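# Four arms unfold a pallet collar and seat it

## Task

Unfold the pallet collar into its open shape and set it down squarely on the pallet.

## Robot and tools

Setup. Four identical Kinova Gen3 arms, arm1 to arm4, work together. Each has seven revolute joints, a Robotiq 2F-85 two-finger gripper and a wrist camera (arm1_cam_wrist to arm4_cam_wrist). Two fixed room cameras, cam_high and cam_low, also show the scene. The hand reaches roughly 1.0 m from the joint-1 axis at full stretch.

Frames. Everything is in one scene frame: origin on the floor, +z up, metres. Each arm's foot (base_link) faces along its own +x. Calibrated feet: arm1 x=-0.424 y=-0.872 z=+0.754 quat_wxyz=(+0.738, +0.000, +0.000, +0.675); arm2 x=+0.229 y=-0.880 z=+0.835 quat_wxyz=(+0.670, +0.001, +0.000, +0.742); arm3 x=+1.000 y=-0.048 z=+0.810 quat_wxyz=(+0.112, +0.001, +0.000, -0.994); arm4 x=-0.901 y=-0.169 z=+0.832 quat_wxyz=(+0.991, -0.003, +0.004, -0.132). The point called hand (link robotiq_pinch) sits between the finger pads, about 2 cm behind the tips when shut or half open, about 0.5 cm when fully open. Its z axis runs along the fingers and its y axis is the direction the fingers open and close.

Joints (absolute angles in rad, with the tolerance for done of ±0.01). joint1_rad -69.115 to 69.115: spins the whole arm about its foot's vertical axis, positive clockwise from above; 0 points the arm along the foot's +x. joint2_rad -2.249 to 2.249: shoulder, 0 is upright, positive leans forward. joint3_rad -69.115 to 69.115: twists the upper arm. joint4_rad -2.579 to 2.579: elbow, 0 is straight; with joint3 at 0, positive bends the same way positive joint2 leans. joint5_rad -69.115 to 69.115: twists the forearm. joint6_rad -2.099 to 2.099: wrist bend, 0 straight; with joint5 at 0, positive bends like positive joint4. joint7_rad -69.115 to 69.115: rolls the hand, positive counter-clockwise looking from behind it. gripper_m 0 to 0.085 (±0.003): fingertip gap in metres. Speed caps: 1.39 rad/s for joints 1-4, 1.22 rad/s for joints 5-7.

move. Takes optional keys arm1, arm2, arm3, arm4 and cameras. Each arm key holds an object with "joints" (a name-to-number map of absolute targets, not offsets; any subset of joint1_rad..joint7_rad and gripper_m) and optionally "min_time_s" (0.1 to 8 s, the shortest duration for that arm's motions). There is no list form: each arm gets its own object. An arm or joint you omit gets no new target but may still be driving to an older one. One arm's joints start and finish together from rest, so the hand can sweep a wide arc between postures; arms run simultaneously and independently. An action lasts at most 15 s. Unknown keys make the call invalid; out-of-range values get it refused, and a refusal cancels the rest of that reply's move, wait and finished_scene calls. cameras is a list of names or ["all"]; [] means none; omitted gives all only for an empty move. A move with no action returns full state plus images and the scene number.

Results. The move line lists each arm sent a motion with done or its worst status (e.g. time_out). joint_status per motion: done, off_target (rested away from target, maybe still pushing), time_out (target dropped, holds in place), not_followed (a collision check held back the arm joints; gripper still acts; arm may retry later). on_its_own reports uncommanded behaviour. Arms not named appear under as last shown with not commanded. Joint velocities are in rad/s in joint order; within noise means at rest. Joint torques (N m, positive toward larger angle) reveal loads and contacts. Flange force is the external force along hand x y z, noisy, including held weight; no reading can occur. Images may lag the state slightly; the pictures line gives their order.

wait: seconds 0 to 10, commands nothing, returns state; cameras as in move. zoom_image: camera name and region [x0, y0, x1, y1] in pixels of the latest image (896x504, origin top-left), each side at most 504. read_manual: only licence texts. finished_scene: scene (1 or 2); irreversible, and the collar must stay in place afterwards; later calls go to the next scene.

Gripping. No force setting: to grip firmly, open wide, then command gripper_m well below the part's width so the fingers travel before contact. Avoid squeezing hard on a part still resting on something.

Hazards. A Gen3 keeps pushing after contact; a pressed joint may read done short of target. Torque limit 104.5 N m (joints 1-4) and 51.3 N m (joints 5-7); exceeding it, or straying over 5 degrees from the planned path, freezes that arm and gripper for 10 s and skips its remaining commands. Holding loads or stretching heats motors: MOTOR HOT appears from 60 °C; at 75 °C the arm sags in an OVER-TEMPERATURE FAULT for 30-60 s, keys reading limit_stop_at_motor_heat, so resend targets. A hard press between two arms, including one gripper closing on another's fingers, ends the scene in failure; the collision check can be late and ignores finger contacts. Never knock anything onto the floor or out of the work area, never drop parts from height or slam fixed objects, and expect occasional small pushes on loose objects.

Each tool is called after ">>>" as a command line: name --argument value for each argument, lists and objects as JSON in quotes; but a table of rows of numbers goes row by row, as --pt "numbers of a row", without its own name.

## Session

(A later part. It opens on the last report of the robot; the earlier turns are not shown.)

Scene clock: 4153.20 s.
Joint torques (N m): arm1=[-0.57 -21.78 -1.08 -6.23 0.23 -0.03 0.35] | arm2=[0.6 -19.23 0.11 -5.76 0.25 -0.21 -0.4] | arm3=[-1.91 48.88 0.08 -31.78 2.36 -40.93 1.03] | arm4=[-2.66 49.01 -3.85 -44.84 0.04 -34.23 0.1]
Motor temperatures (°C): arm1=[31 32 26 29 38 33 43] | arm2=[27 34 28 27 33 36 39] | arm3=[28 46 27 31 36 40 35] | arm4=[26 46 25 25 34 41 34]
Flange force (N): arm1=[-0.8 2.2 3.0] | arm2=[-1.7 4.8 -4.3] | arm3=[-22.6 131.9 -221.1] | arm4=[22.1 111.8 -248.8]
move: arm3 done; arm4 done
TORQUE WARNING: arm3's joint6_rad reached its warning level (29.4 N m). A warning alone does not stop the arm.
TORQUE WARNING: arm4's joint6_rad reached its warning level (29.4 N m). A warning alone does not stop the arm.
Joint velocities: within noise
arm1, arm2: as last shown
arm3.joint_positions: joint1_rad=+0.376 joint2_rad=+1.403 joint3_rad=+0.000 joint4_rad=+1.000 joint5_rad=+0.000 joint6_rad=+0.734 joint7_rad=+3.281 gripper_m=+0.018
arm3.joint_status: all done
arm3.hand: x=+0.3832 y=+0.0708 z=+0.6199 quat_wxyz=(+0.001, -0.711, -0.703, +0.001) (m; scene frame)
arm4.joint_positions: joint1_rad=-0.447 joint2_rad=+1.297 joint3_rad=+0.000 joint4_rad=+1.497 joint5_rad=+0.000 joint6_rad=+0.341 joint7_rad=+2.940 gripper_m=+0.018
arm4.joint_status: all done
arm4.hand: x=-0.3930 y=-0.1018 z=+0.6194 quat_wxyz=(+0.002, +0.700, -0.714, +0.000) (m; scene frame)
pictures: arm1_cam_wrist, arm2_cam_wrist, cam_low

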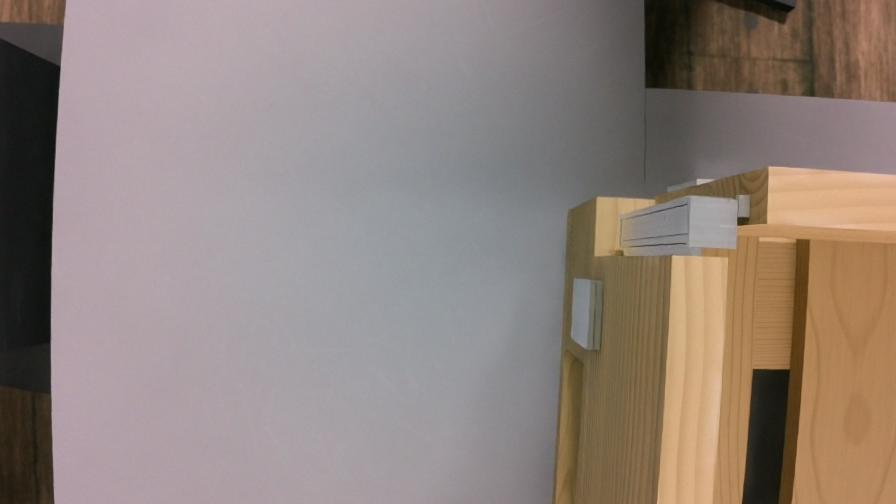

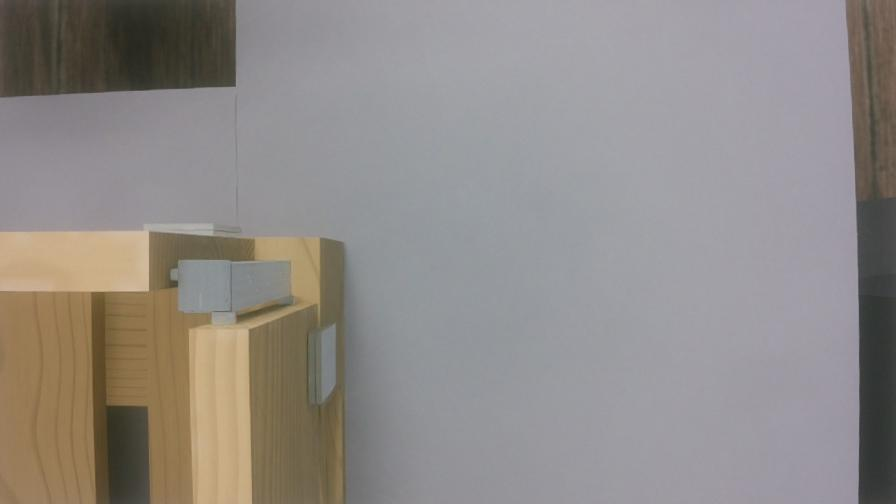

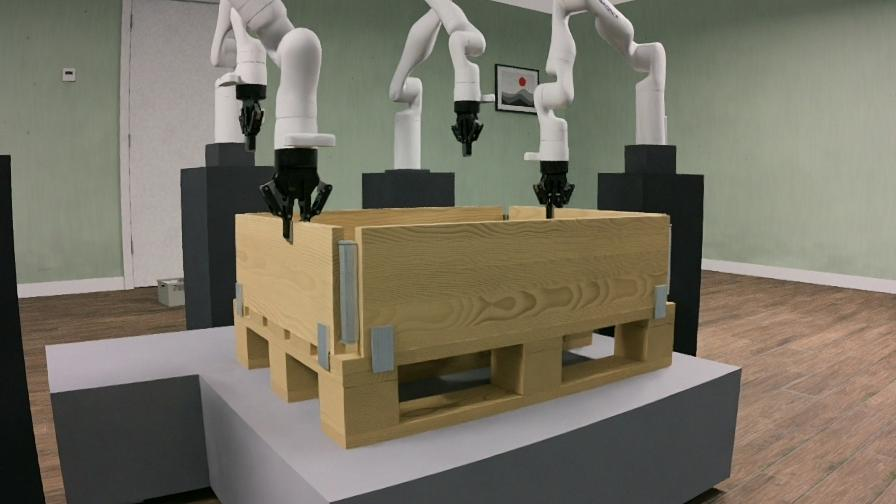

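>>> move --arm3 '{"joints": {"joint1_rad": 0.3759, "joint2_rad": 1.3879, "joint4_rad": 1.0157, "joint6_rad": 0.7381, "joint7_rad": 3.2809}, "min_time_s": 0.8}' --arm4 '{"joints": {"joint1_rad": -0.4467, "joint2_rad": 1.2803, "joint4_rad": 1.5124, "joint6_rad": 0.349, "joint7_rad": 2.9405}, "min_time_s": 0.8}' --cameras '["cam_low", "arm1_cam_wrist", "arm2_cam_wrist"]'

>>> zoom_image --camera "cam_low" --region '[220, 240, 470, 460]'

>>> zoom_image --camera "cam_low" --region '[470, 200, 720, 420]'

>>> zoom_image --camera "arm1_cam_wrist" --region '[480, 140, 780, 400]'

>>> zoom_image --camera "arm2_cam_wrist" --region '[100, 140, 400, 400]'

Scene clock: 4179.10 s.
Joint torques (N m): arm1=[-0.54 -21.81 -1.11 -6.21 0.23 -0.02 0.39] | arm2=[0.59 -19.32 0.18 -5.74 0.27 -0.25 -0.38] | arm3=[-0.22 -28.6 1.91 -4.57 1.89 3.14 1.17] | arm4=[-0.61 -28.6 -1.79 0.45 -0.2 3.6 0.3]
Motor temperatures (°C): arm1=[31 33 26 29 38 33 43] | arm2=[27 34 28 27 33 36 39] | arm3=[28 50 27 32 36 46 35] | arm4=[26 51 25 29 34 47 34]
Flange force (N): arm1=[-0.6 2.3 3.1] | arm2=[-1.7 4.5 -4.1] | arm3=[-1.3 -1.6 9.0] | arm4=[-0.5 -7.3 21.0]
move: arm3 done; arm4 done
TORQUE WARNING: arm3's joint6_rad reached its warning level (29.4 N m). A warning alone does not stop the arm.
TORQUE WARNING: arm4's joint6_rad reached its warning level (29.4 N m). A warning alone does not stop the arm.
Joint velocities: within noise
arm1, arm2: as last shown
arm3.joint_positions: joint1_rad=+0.376 joint2_rad=+1.388 joint3_rad=+0.000 joint4_rad=+1.016 joint5_rad=+0.000 joint6_rad=+0.738 joint7_rad=+3.281 gripper_m=+0.018
arm3.joint_status: all done
arm3.hand: x=+0.3862 y=+0.0703 z=+0.6258 quat_wxyz=(-0.001, -0.711, -0.703, +0.000) (m; scene frame)
arm4.joint_positions: joint1_rad=-0.447 joint2_rad=+1.280 joint3_rad=+0.000 joint4_rad=+1.512 joint5_rad=+0.000 joint6_rad=+0.349 joint7_rad=+2.940 gripper_m=+0.018
arm4.joint_status: all done
arm4.hand: x=-0.3966 y=-0.1025 z=+0.6261 quat_wxyz=(+0.005, +0.700, -0.714, -0.002) (m; scene frame)
pictures: arm1_cam_wrist, arm2_cam_wrist, cam_low

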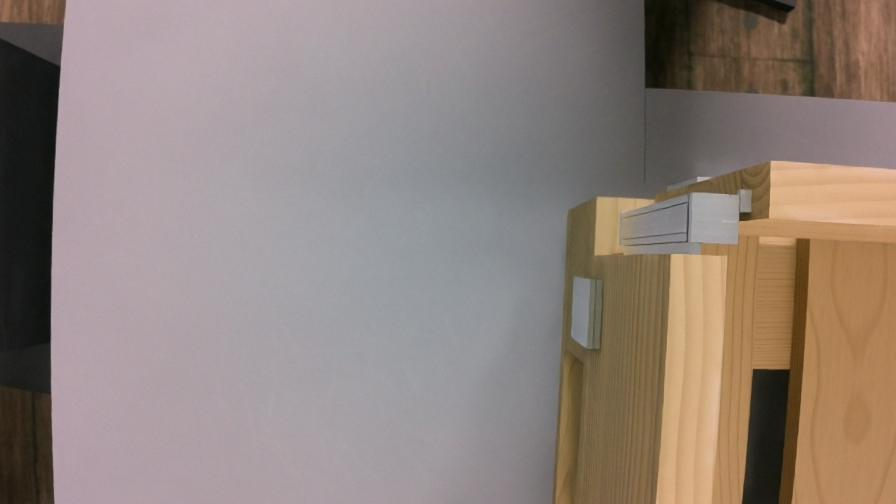

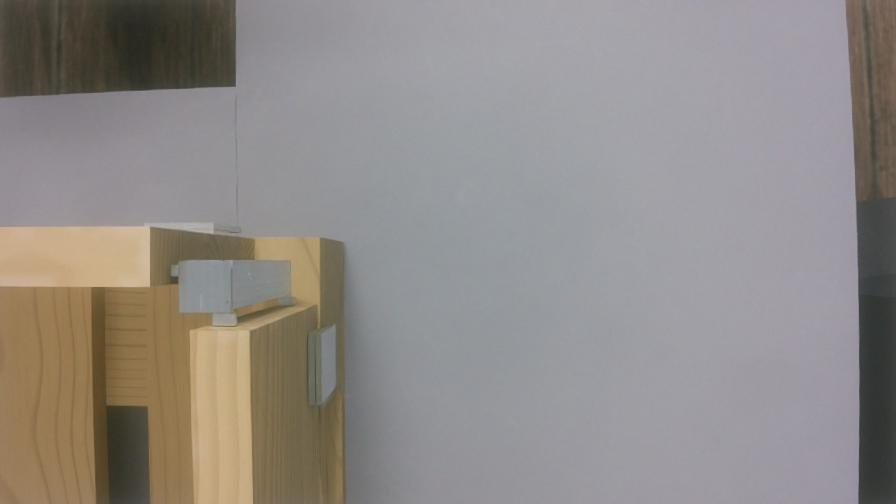

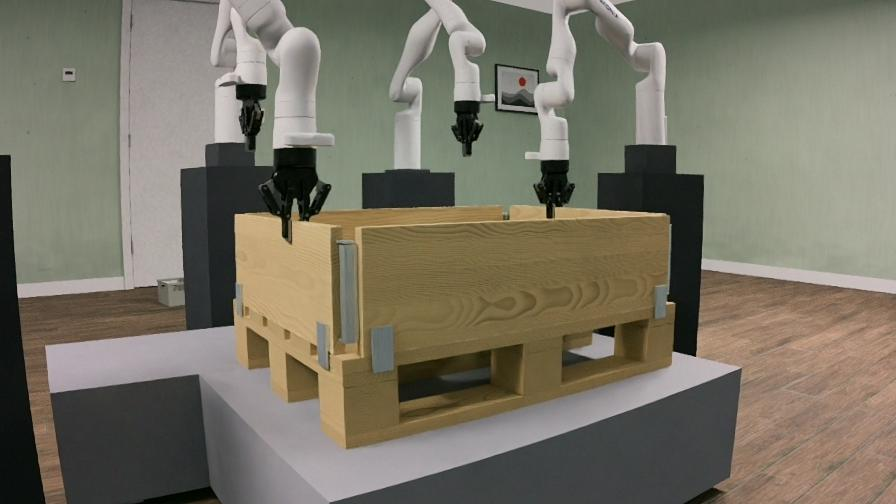

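Scaled by 2.016 from the camera's 896x504 image, which has a finer 1280x720 frame.

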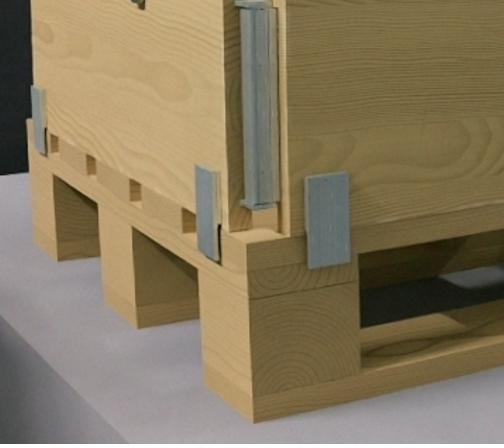

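Scaled by 2.016 from the camera's 896x504 image, which has a finer 1280x720 frame.

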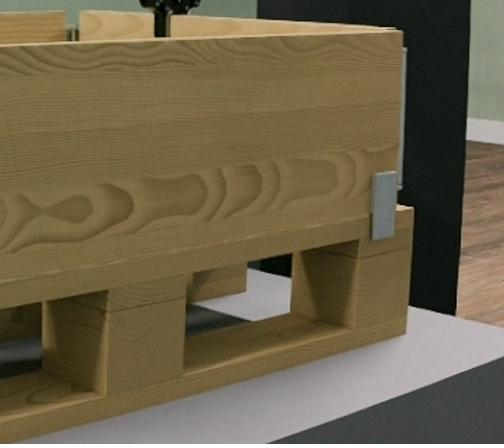

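Scaled by 1.680 from the camera's 896x504 image, which has a finer 1280x720 frame.

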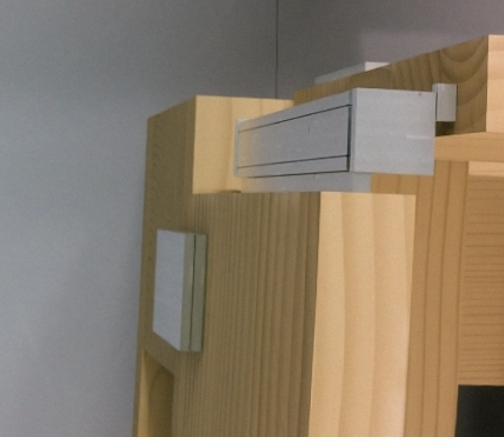

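Scaled by 1.680 from the camera's 896x504 image, which has a finer 1280x720 frame.

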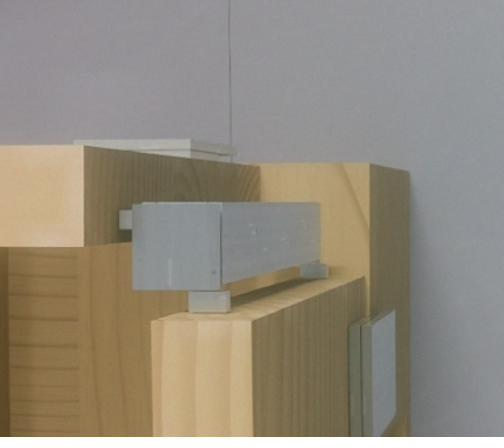

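>>> move --arm3 '{"joints": {"joint1_rad": 0.3759, "joint2_rad": 1.39, "joint4_rad": 1.0143, "joint6_rad": 0.7374, "joint7_rad": 3.2809}, "min_time_s": 0.8}' --arm4 '{"joints": {"joint1_rad": -0.4467, "joint2_rad": 1.2826, "joint4_rad": 1.511, "joint6_rad": 0.3481, "joint7_rad": 2.9405}, "min_time_s": 0.8}'

>>> move --arm3 '{"joints": {"gripper_m": 0.034}}' --arm4 '{"joints": {"gripper_m": 0.034}}' --cameras '["all"]'

Scene clock: 4207.83 s.
Joint torques (N m): arm1=[-0.54 -21.82 -1.07 -6.2 0.24 -0.01 0.4] | arm2=[0.6 -19.2 0.12 -5.77 0.26 -0.22 -0.37] | arm3=[-3.45 -25.29 -0.94 -4.18 0.99 2.29 1.08] | arm4=[0.45 -25.3 -0.6 0.09 0.07 2.82 0.32]
Motor temperatures (°C): arm1=[31 33 26 29 38 33 43] | arm2=[27 34 28 27 33 36 39] | arm3=[28 49 27 32 36 44 35] | arm4=[26 50 25 28 34 46 34]
Flange force (N): arm1=[-0.6 2.4 3.1] | arm2=[-1.8 4.8 -4.4] | arm3=[3.7 0.0 2.1] | arm4=[-2.4 -5.2 12.5]
move: arm3 done; arm4 done
Joint velocities: within noise
arm1, arm2: as last shown
arm3.joint_positions: joint1_rad=+0.376 joint2_rad=+1.390 joint3_rad=+0.000 joint4_rad=+1.014 joint5_rad=+0.000 joint6_rad=+0.737 joint7_rad=+3.281 gripper_m=+0.018
arm3.joint_status: all done
arm3.hand: x=+0.3860 y=+0.0703 z=+0.6249 quat_wxyz=(-0.001, -0.711, -0.703, +0.000) (m; scene frame)
arm4.joint_positions: joint1_rad=-0.447 joint2_rad=+1.283 joint3_rad=+0.000 joint4_rad=+1.511 joint5_rad=+0.000 joint6_rad=+0.348 joint7_rad=+2.941 gripper_m=+0.018
arm4.joint_status: all done
arm4.hand: x=-0.3966 y=-0.1026 z=+0.6251 quat_wxyz=(+0.005, +0.700, -0.714, -0.002) (m; scene frame)
pictures: none

Scene clock: 4208.67 s.
Joint torques (N m): arm1=[-0.55 -21.8 -1.07 -6.2 0.26 -0.05 0.38] | arm2=[0.56 -19.21 0.19 -5.75 0.26 -0.22 -0.35] | arm3=[-0.68 -25.49 0.52 -6.71 0.53 0.05 0] | arm4=[0.34 -22.28 -0.53 -2.84 -0.14 0.31 -0.02]
Motor temperatures (°C): arm1=[31 33 26 29 38 33 43] | arm2=[27 34 28 27 33 36 39] | arm3=[28 49 27 32 36 44 35] | arm4=[26 50 25 28 34 46 34]
Flange force (N): arm1=[-0.7 2.4 3.0] | arm2=[-1.7 4.7 -4.3] | arm3=[0.1 5.1 -2.6] | arm4=[-0.6 0.7 -0.5]
move: arm3 done; arm4 done
Joint velocities: within noise
arm1, arm2: as last shown
arm3.joint_positions: joint1_rad=+0.376 joint2_rad=+1.390 joint3_rad=+0.000 joint4_rad=+1.014 joint5_rad=+0.000 joint6_rad=+0.737 joint7_rad=+3.281 gripper_m=+0.034
arm3.joint_status: all done
arm3.hand: x=+0.3861 y=+0.0703 z=+0.6249 quat_wxyz=(-0.001, -0.711, -0.703, +0.000) (m; scene frame)
arm4.joint_positions: joint1_rad=-0.447 joint2_rad=+1.283 joint3_rad=+0.000 joint4_rad=+1.511 joint5_rad=+0.000 joint6_rad=+0.348 joint7_rad=+2.941 gripper_m=+0.034
arm4.joint_status: all done
arm4.hand: x=-0.3966 y=-0.1025 z=+0.6250 quat_wxyz=(+0.005, +0.700, -0.714, -0.002) (m; scene frame)
pictures: arm1_cam_wrist, arm2_cam_wrist, arm3_cam_wrist, arm4_cam_wrist, cam_high, cam_low

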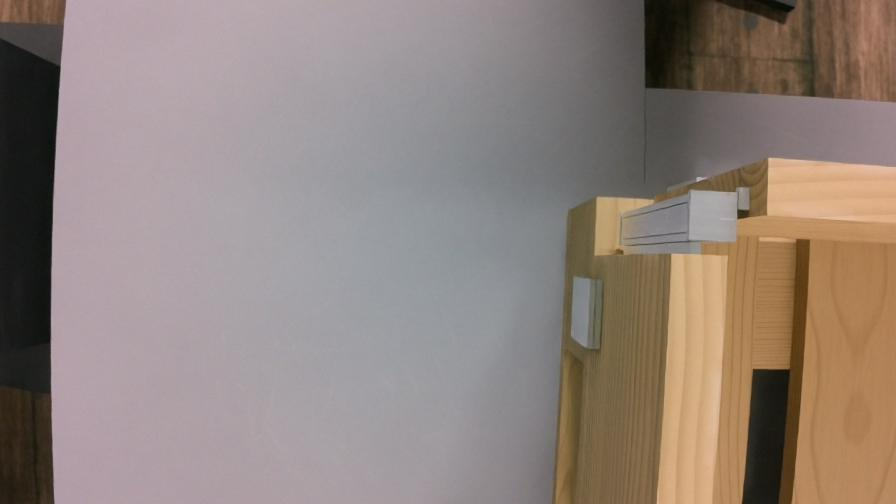

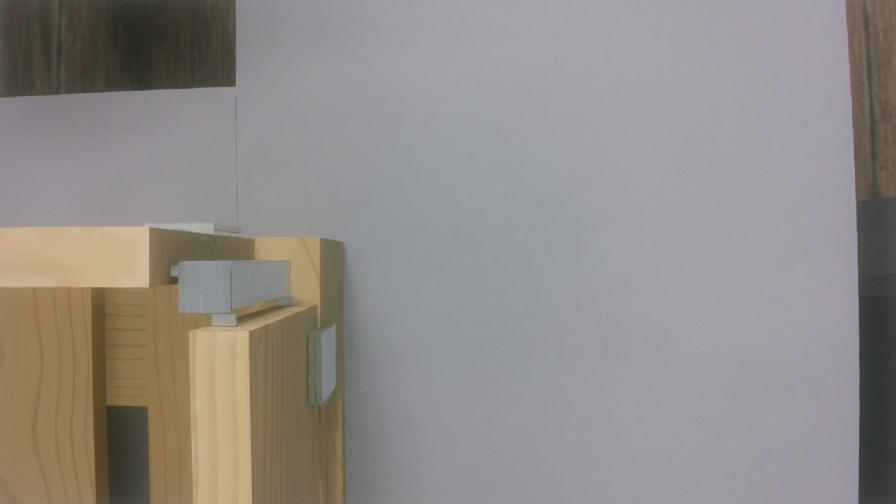

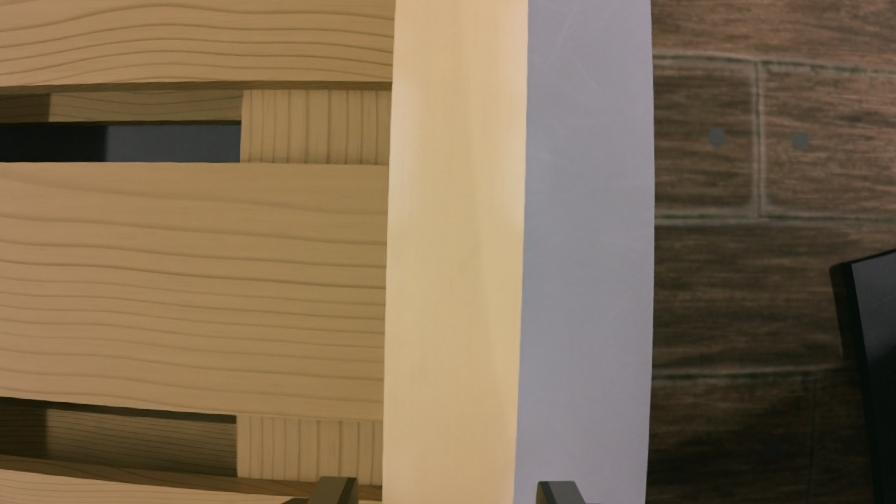

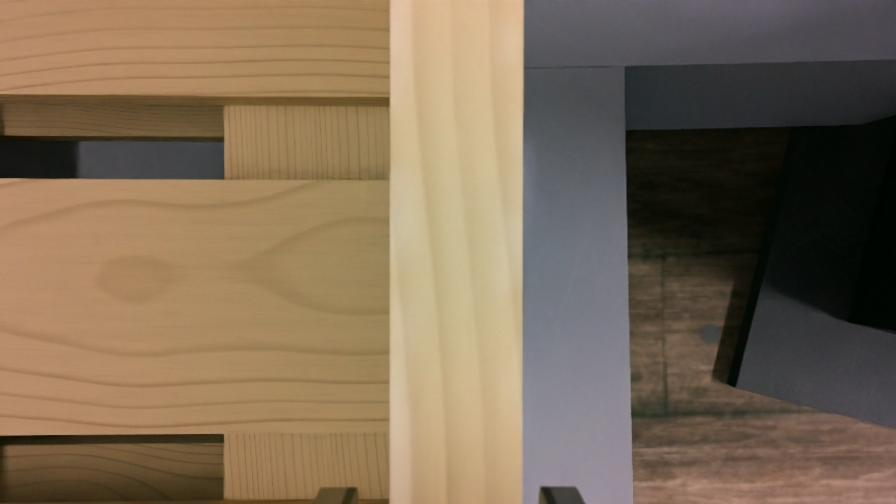

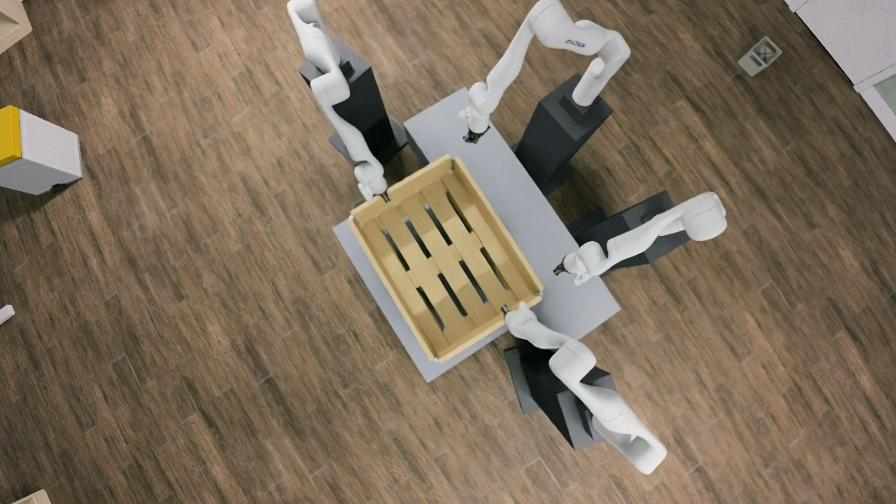

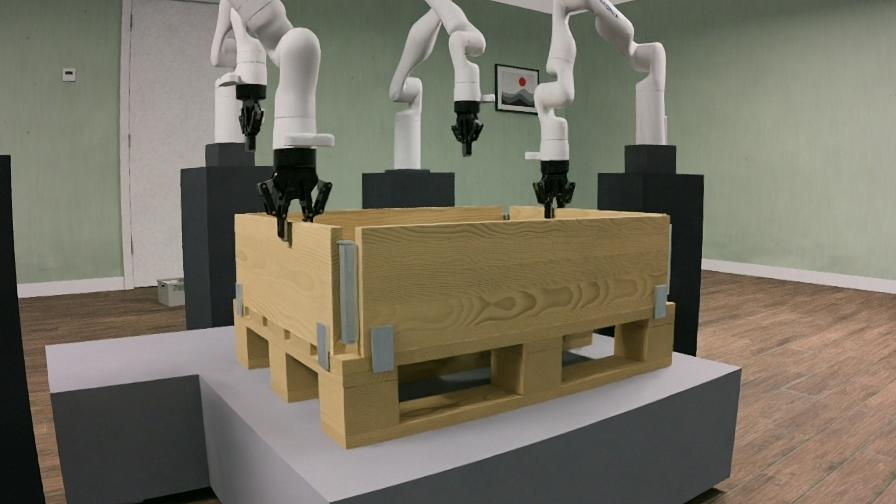

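>>> move --arm3 '{"joints": {"joint1_rad": 0.3759, "joint2_rad": 1.2072, "joint4_rad": 1.1044, "joint6_rad": 0.83, "joint7_rad": 3.2809}, "min_time_s": 2.0}' --arm4 '{"joints": {"joint1_rad": -0.4461, "joint2_rad": 1.0741, "joint4_rad": 1.6062, "joint6_rad": 0.4613, "joint7_rad": 2.9411}, "min_time_s": 2.0}'

>>> move --arm3 '{"joints": {"joint1_rad": 0.14, "joint2_rad": -0.48, "joint4_rad": 1.504, "joint6_rad": 1.957}, "min_time_s": 2.5}' --arm4 '{"joints": {"joint1_rad": -0.493, "joint2_rad": -0.458, "joint4_rad": 1.502, "joint6_rad": 2.052}, "min_time_s": 2.5}' --cameras '["cam_high", "cam_low", "arm1_cam_wrist", "arm2_cam_wrist"]'

>>> zoom_image --camera "cam_high" --region '[320, 120, 600, 380]'

>>> zoom_image --camera "cam_low" --region '[220, 200, 700, 460]'

Scene clock: 4265.23 s.
Joint torques (N m): arm1=[-0.6 -21.75 -1.14 -6.22 0.23 -0.02 0.41] | arm2=[0.64 -19.24 0.11 -5.74 0.27 -0.27 -0.35] | arm3=[-0.74 -25.12 0.44 -7.29 0.55 0.06 -0.06] | arm4=[0.31 -21.63 -0.6 -3.84 -0.13 0.3 -0.02]
Motor temperatures (°C): arm1=[31 33 26 29 38 33 43] | arm2=[27 34 28 27 33 36 39] | arm3=[28 47 27 32 36 42 35] | arm4=[26 48 25 27 34 44 34]
Flange force (N): arm1=[-0.7 2.2 3.0] | arm2=[-1.8 4.5 -4.4] | arm3=[0.3 4.9 -1.7] | arm4=[-0.5 0.9 -0.4]
move: arm3 done; arm4 done
Joint velocities: within noise
arm1.joint_positions: joint1_rad=+0.070 joint2_rad=+0.761 joint3_rad=+0.000 joint4_rad=+1.640 joint5_rad=+0.000 joint6_rad=+0.740 joint7_rad=+0.159 gripper_m=+0.000
arm1.joint_status: not commanded
arm1.hand: x=-0.3196 y=-0.3799 z=+0.7993 quat_wxyz=(+0.000, +0.000, -1.000, +0.000) (m; scene frame)
arm2.joint_positions: joint1_rad=+0.233 joint2_rad=+0.922 joint3_rad=+0.000 joint4_rad=+1.639 joint5_rad=+0.000 joint6_rad=+0.581 joint7_rad=+3.273 gripper_m=+0.000
arm2.joint_status: not commanded
arm2.hand: x=+0.3197 y=-0.3801 z=+0.8010 quat_wxyz=(-0.001, +1.000, +0.000, -0.001) (m; scene frame)
arm3.joint_positions: joint1_rad=+0.376 joint2_rad=+1.207 joint3_rad=+0.000 joint4_rad=+1.104 joint5_rad=+0.000 joint6_rad=+0.830 joint7_rad=+3.281 gripper_m=+0.034
arm3.joint_status: all done
arm3.hand: x=+0.3859 y=+0.0704 z=+0.7195 quat_wxyz=(-0.001, -0.711, -0.703, +0.000) (m; scene frame)
arm4.joint_positions: joint1_rad=-0.446 joint2_rad=+1.074 joint3_rad=+0.000 joint4_rad=+1.606 joint5_rad=+0.000 joint6_rad=+0.461 joint7_rad=+2.941 gripper_m=+0.034
arm4.joint_status: all done
arm4.hand: x=-0.3964 y=-0.1025 z=+0.7200 quat_wxyz=(+0.005, +0.700, -0.714, -0.002) (m; scene frame)
pictures: none

Scene clock: 4268.17 s.
Joint torques (N m): arm1=[-0.56 -21.8 -1.07 -6.16 0.24 -0.05 0.39] | arm2=[0.58 -19.26 0.14 -5.68 0.26 -0.28 -0.31] | arm3=[-0.66 0.48 -0.27 -8.83 0.52 -0.39 -0.03] | arm4=[0.25 1.32 -1.2 -7.87 -0.12 0.18 -0.05]
Motor temperatures (°C): arm1=[31 33 26 29 38 33 43] | arm2=[27 34 28 27 33 36 39] | arm3=[28 47 27 32 36 42 35] | arm4=[26 48 25 27 34 44 34]
Flange force (N): arm1=[-0.7 2.5 3.0] | arm2=[-1.7 4.2 -4.3] | arm3=[-0.9 -1.0 1.8] | arm4=[4.0 -0.4 0.7]
move: arm3 done; arm4 done
Joint velocities: within noise
arm1, arm2: as last shown
arm3.joint_positions: joint1_rad=+0.140 joint2_rad=-0.480 joint3_rad=+0.000 joint4_rad=+1.504 joint5_rad=+0.000 joint6_rad=+1.957 joint7_rad=+3.281 gripper_m=+0.034
arm3.joint_status: all done
arm3.hand: x=+0.8736 y=-0.0333 z=+1.3236 quat_wxyz=(+0.057, -0.621, -0.779, +0.055) (m; scene frame)
arm4.joint_positions: joint1_rad=-0.493 joint2_rad=-0.458 joint3_rad=+0.000 joint4_rad=+1.502 joint5_rad=+0.000 joint6_rad=+2.052 joint7_rad=+2.941 gripper_m=+0.034
arm4.joint_status: all done
arm4.hand: x=-0.7938 y=-0.1686 z=+1.3408 quat_wxyz=(-0.014, +0.716, -0.697, +0.011) (m; scene frame)
pictures: arm1_cam_wrist, arm2_cam_wrist, cam_high, cam_low

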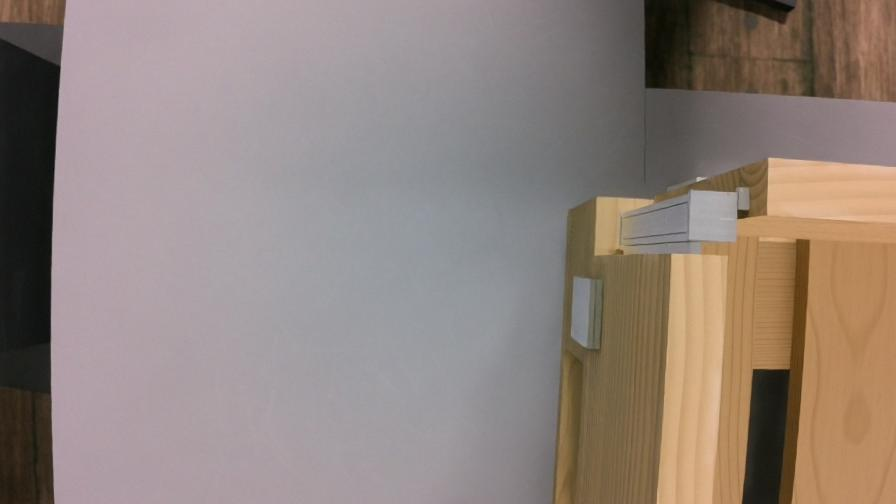

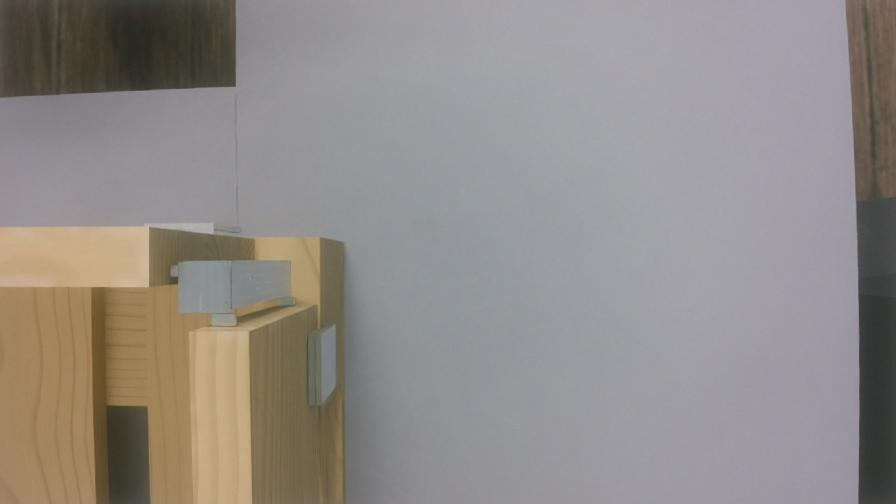

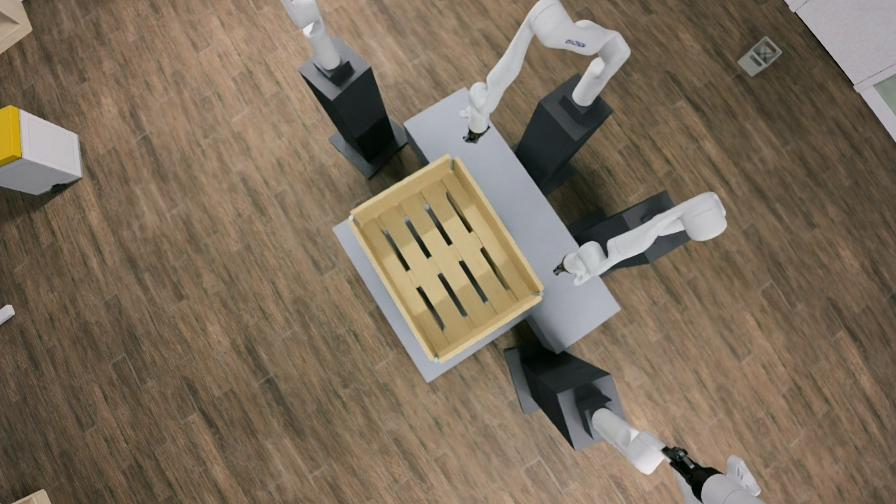

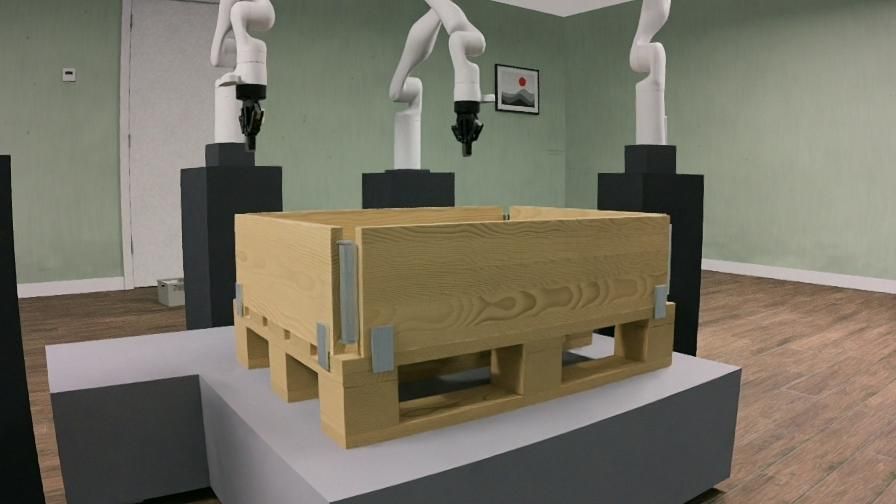

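Scaled by 1.800 from the camera's 896x504 image, which has a finer 1280x720 frame.

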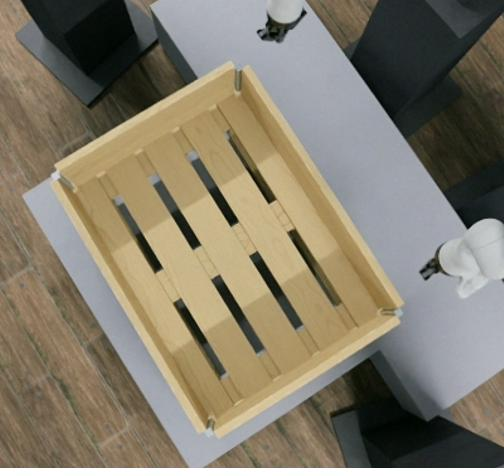

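Scaled by 1.050 from the camera's 896x504 image, which has a finer 1280x720 frame.

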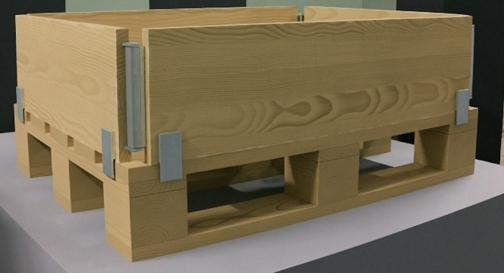

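>>> finished_scene --scene 1

The scene is finished: the task was done.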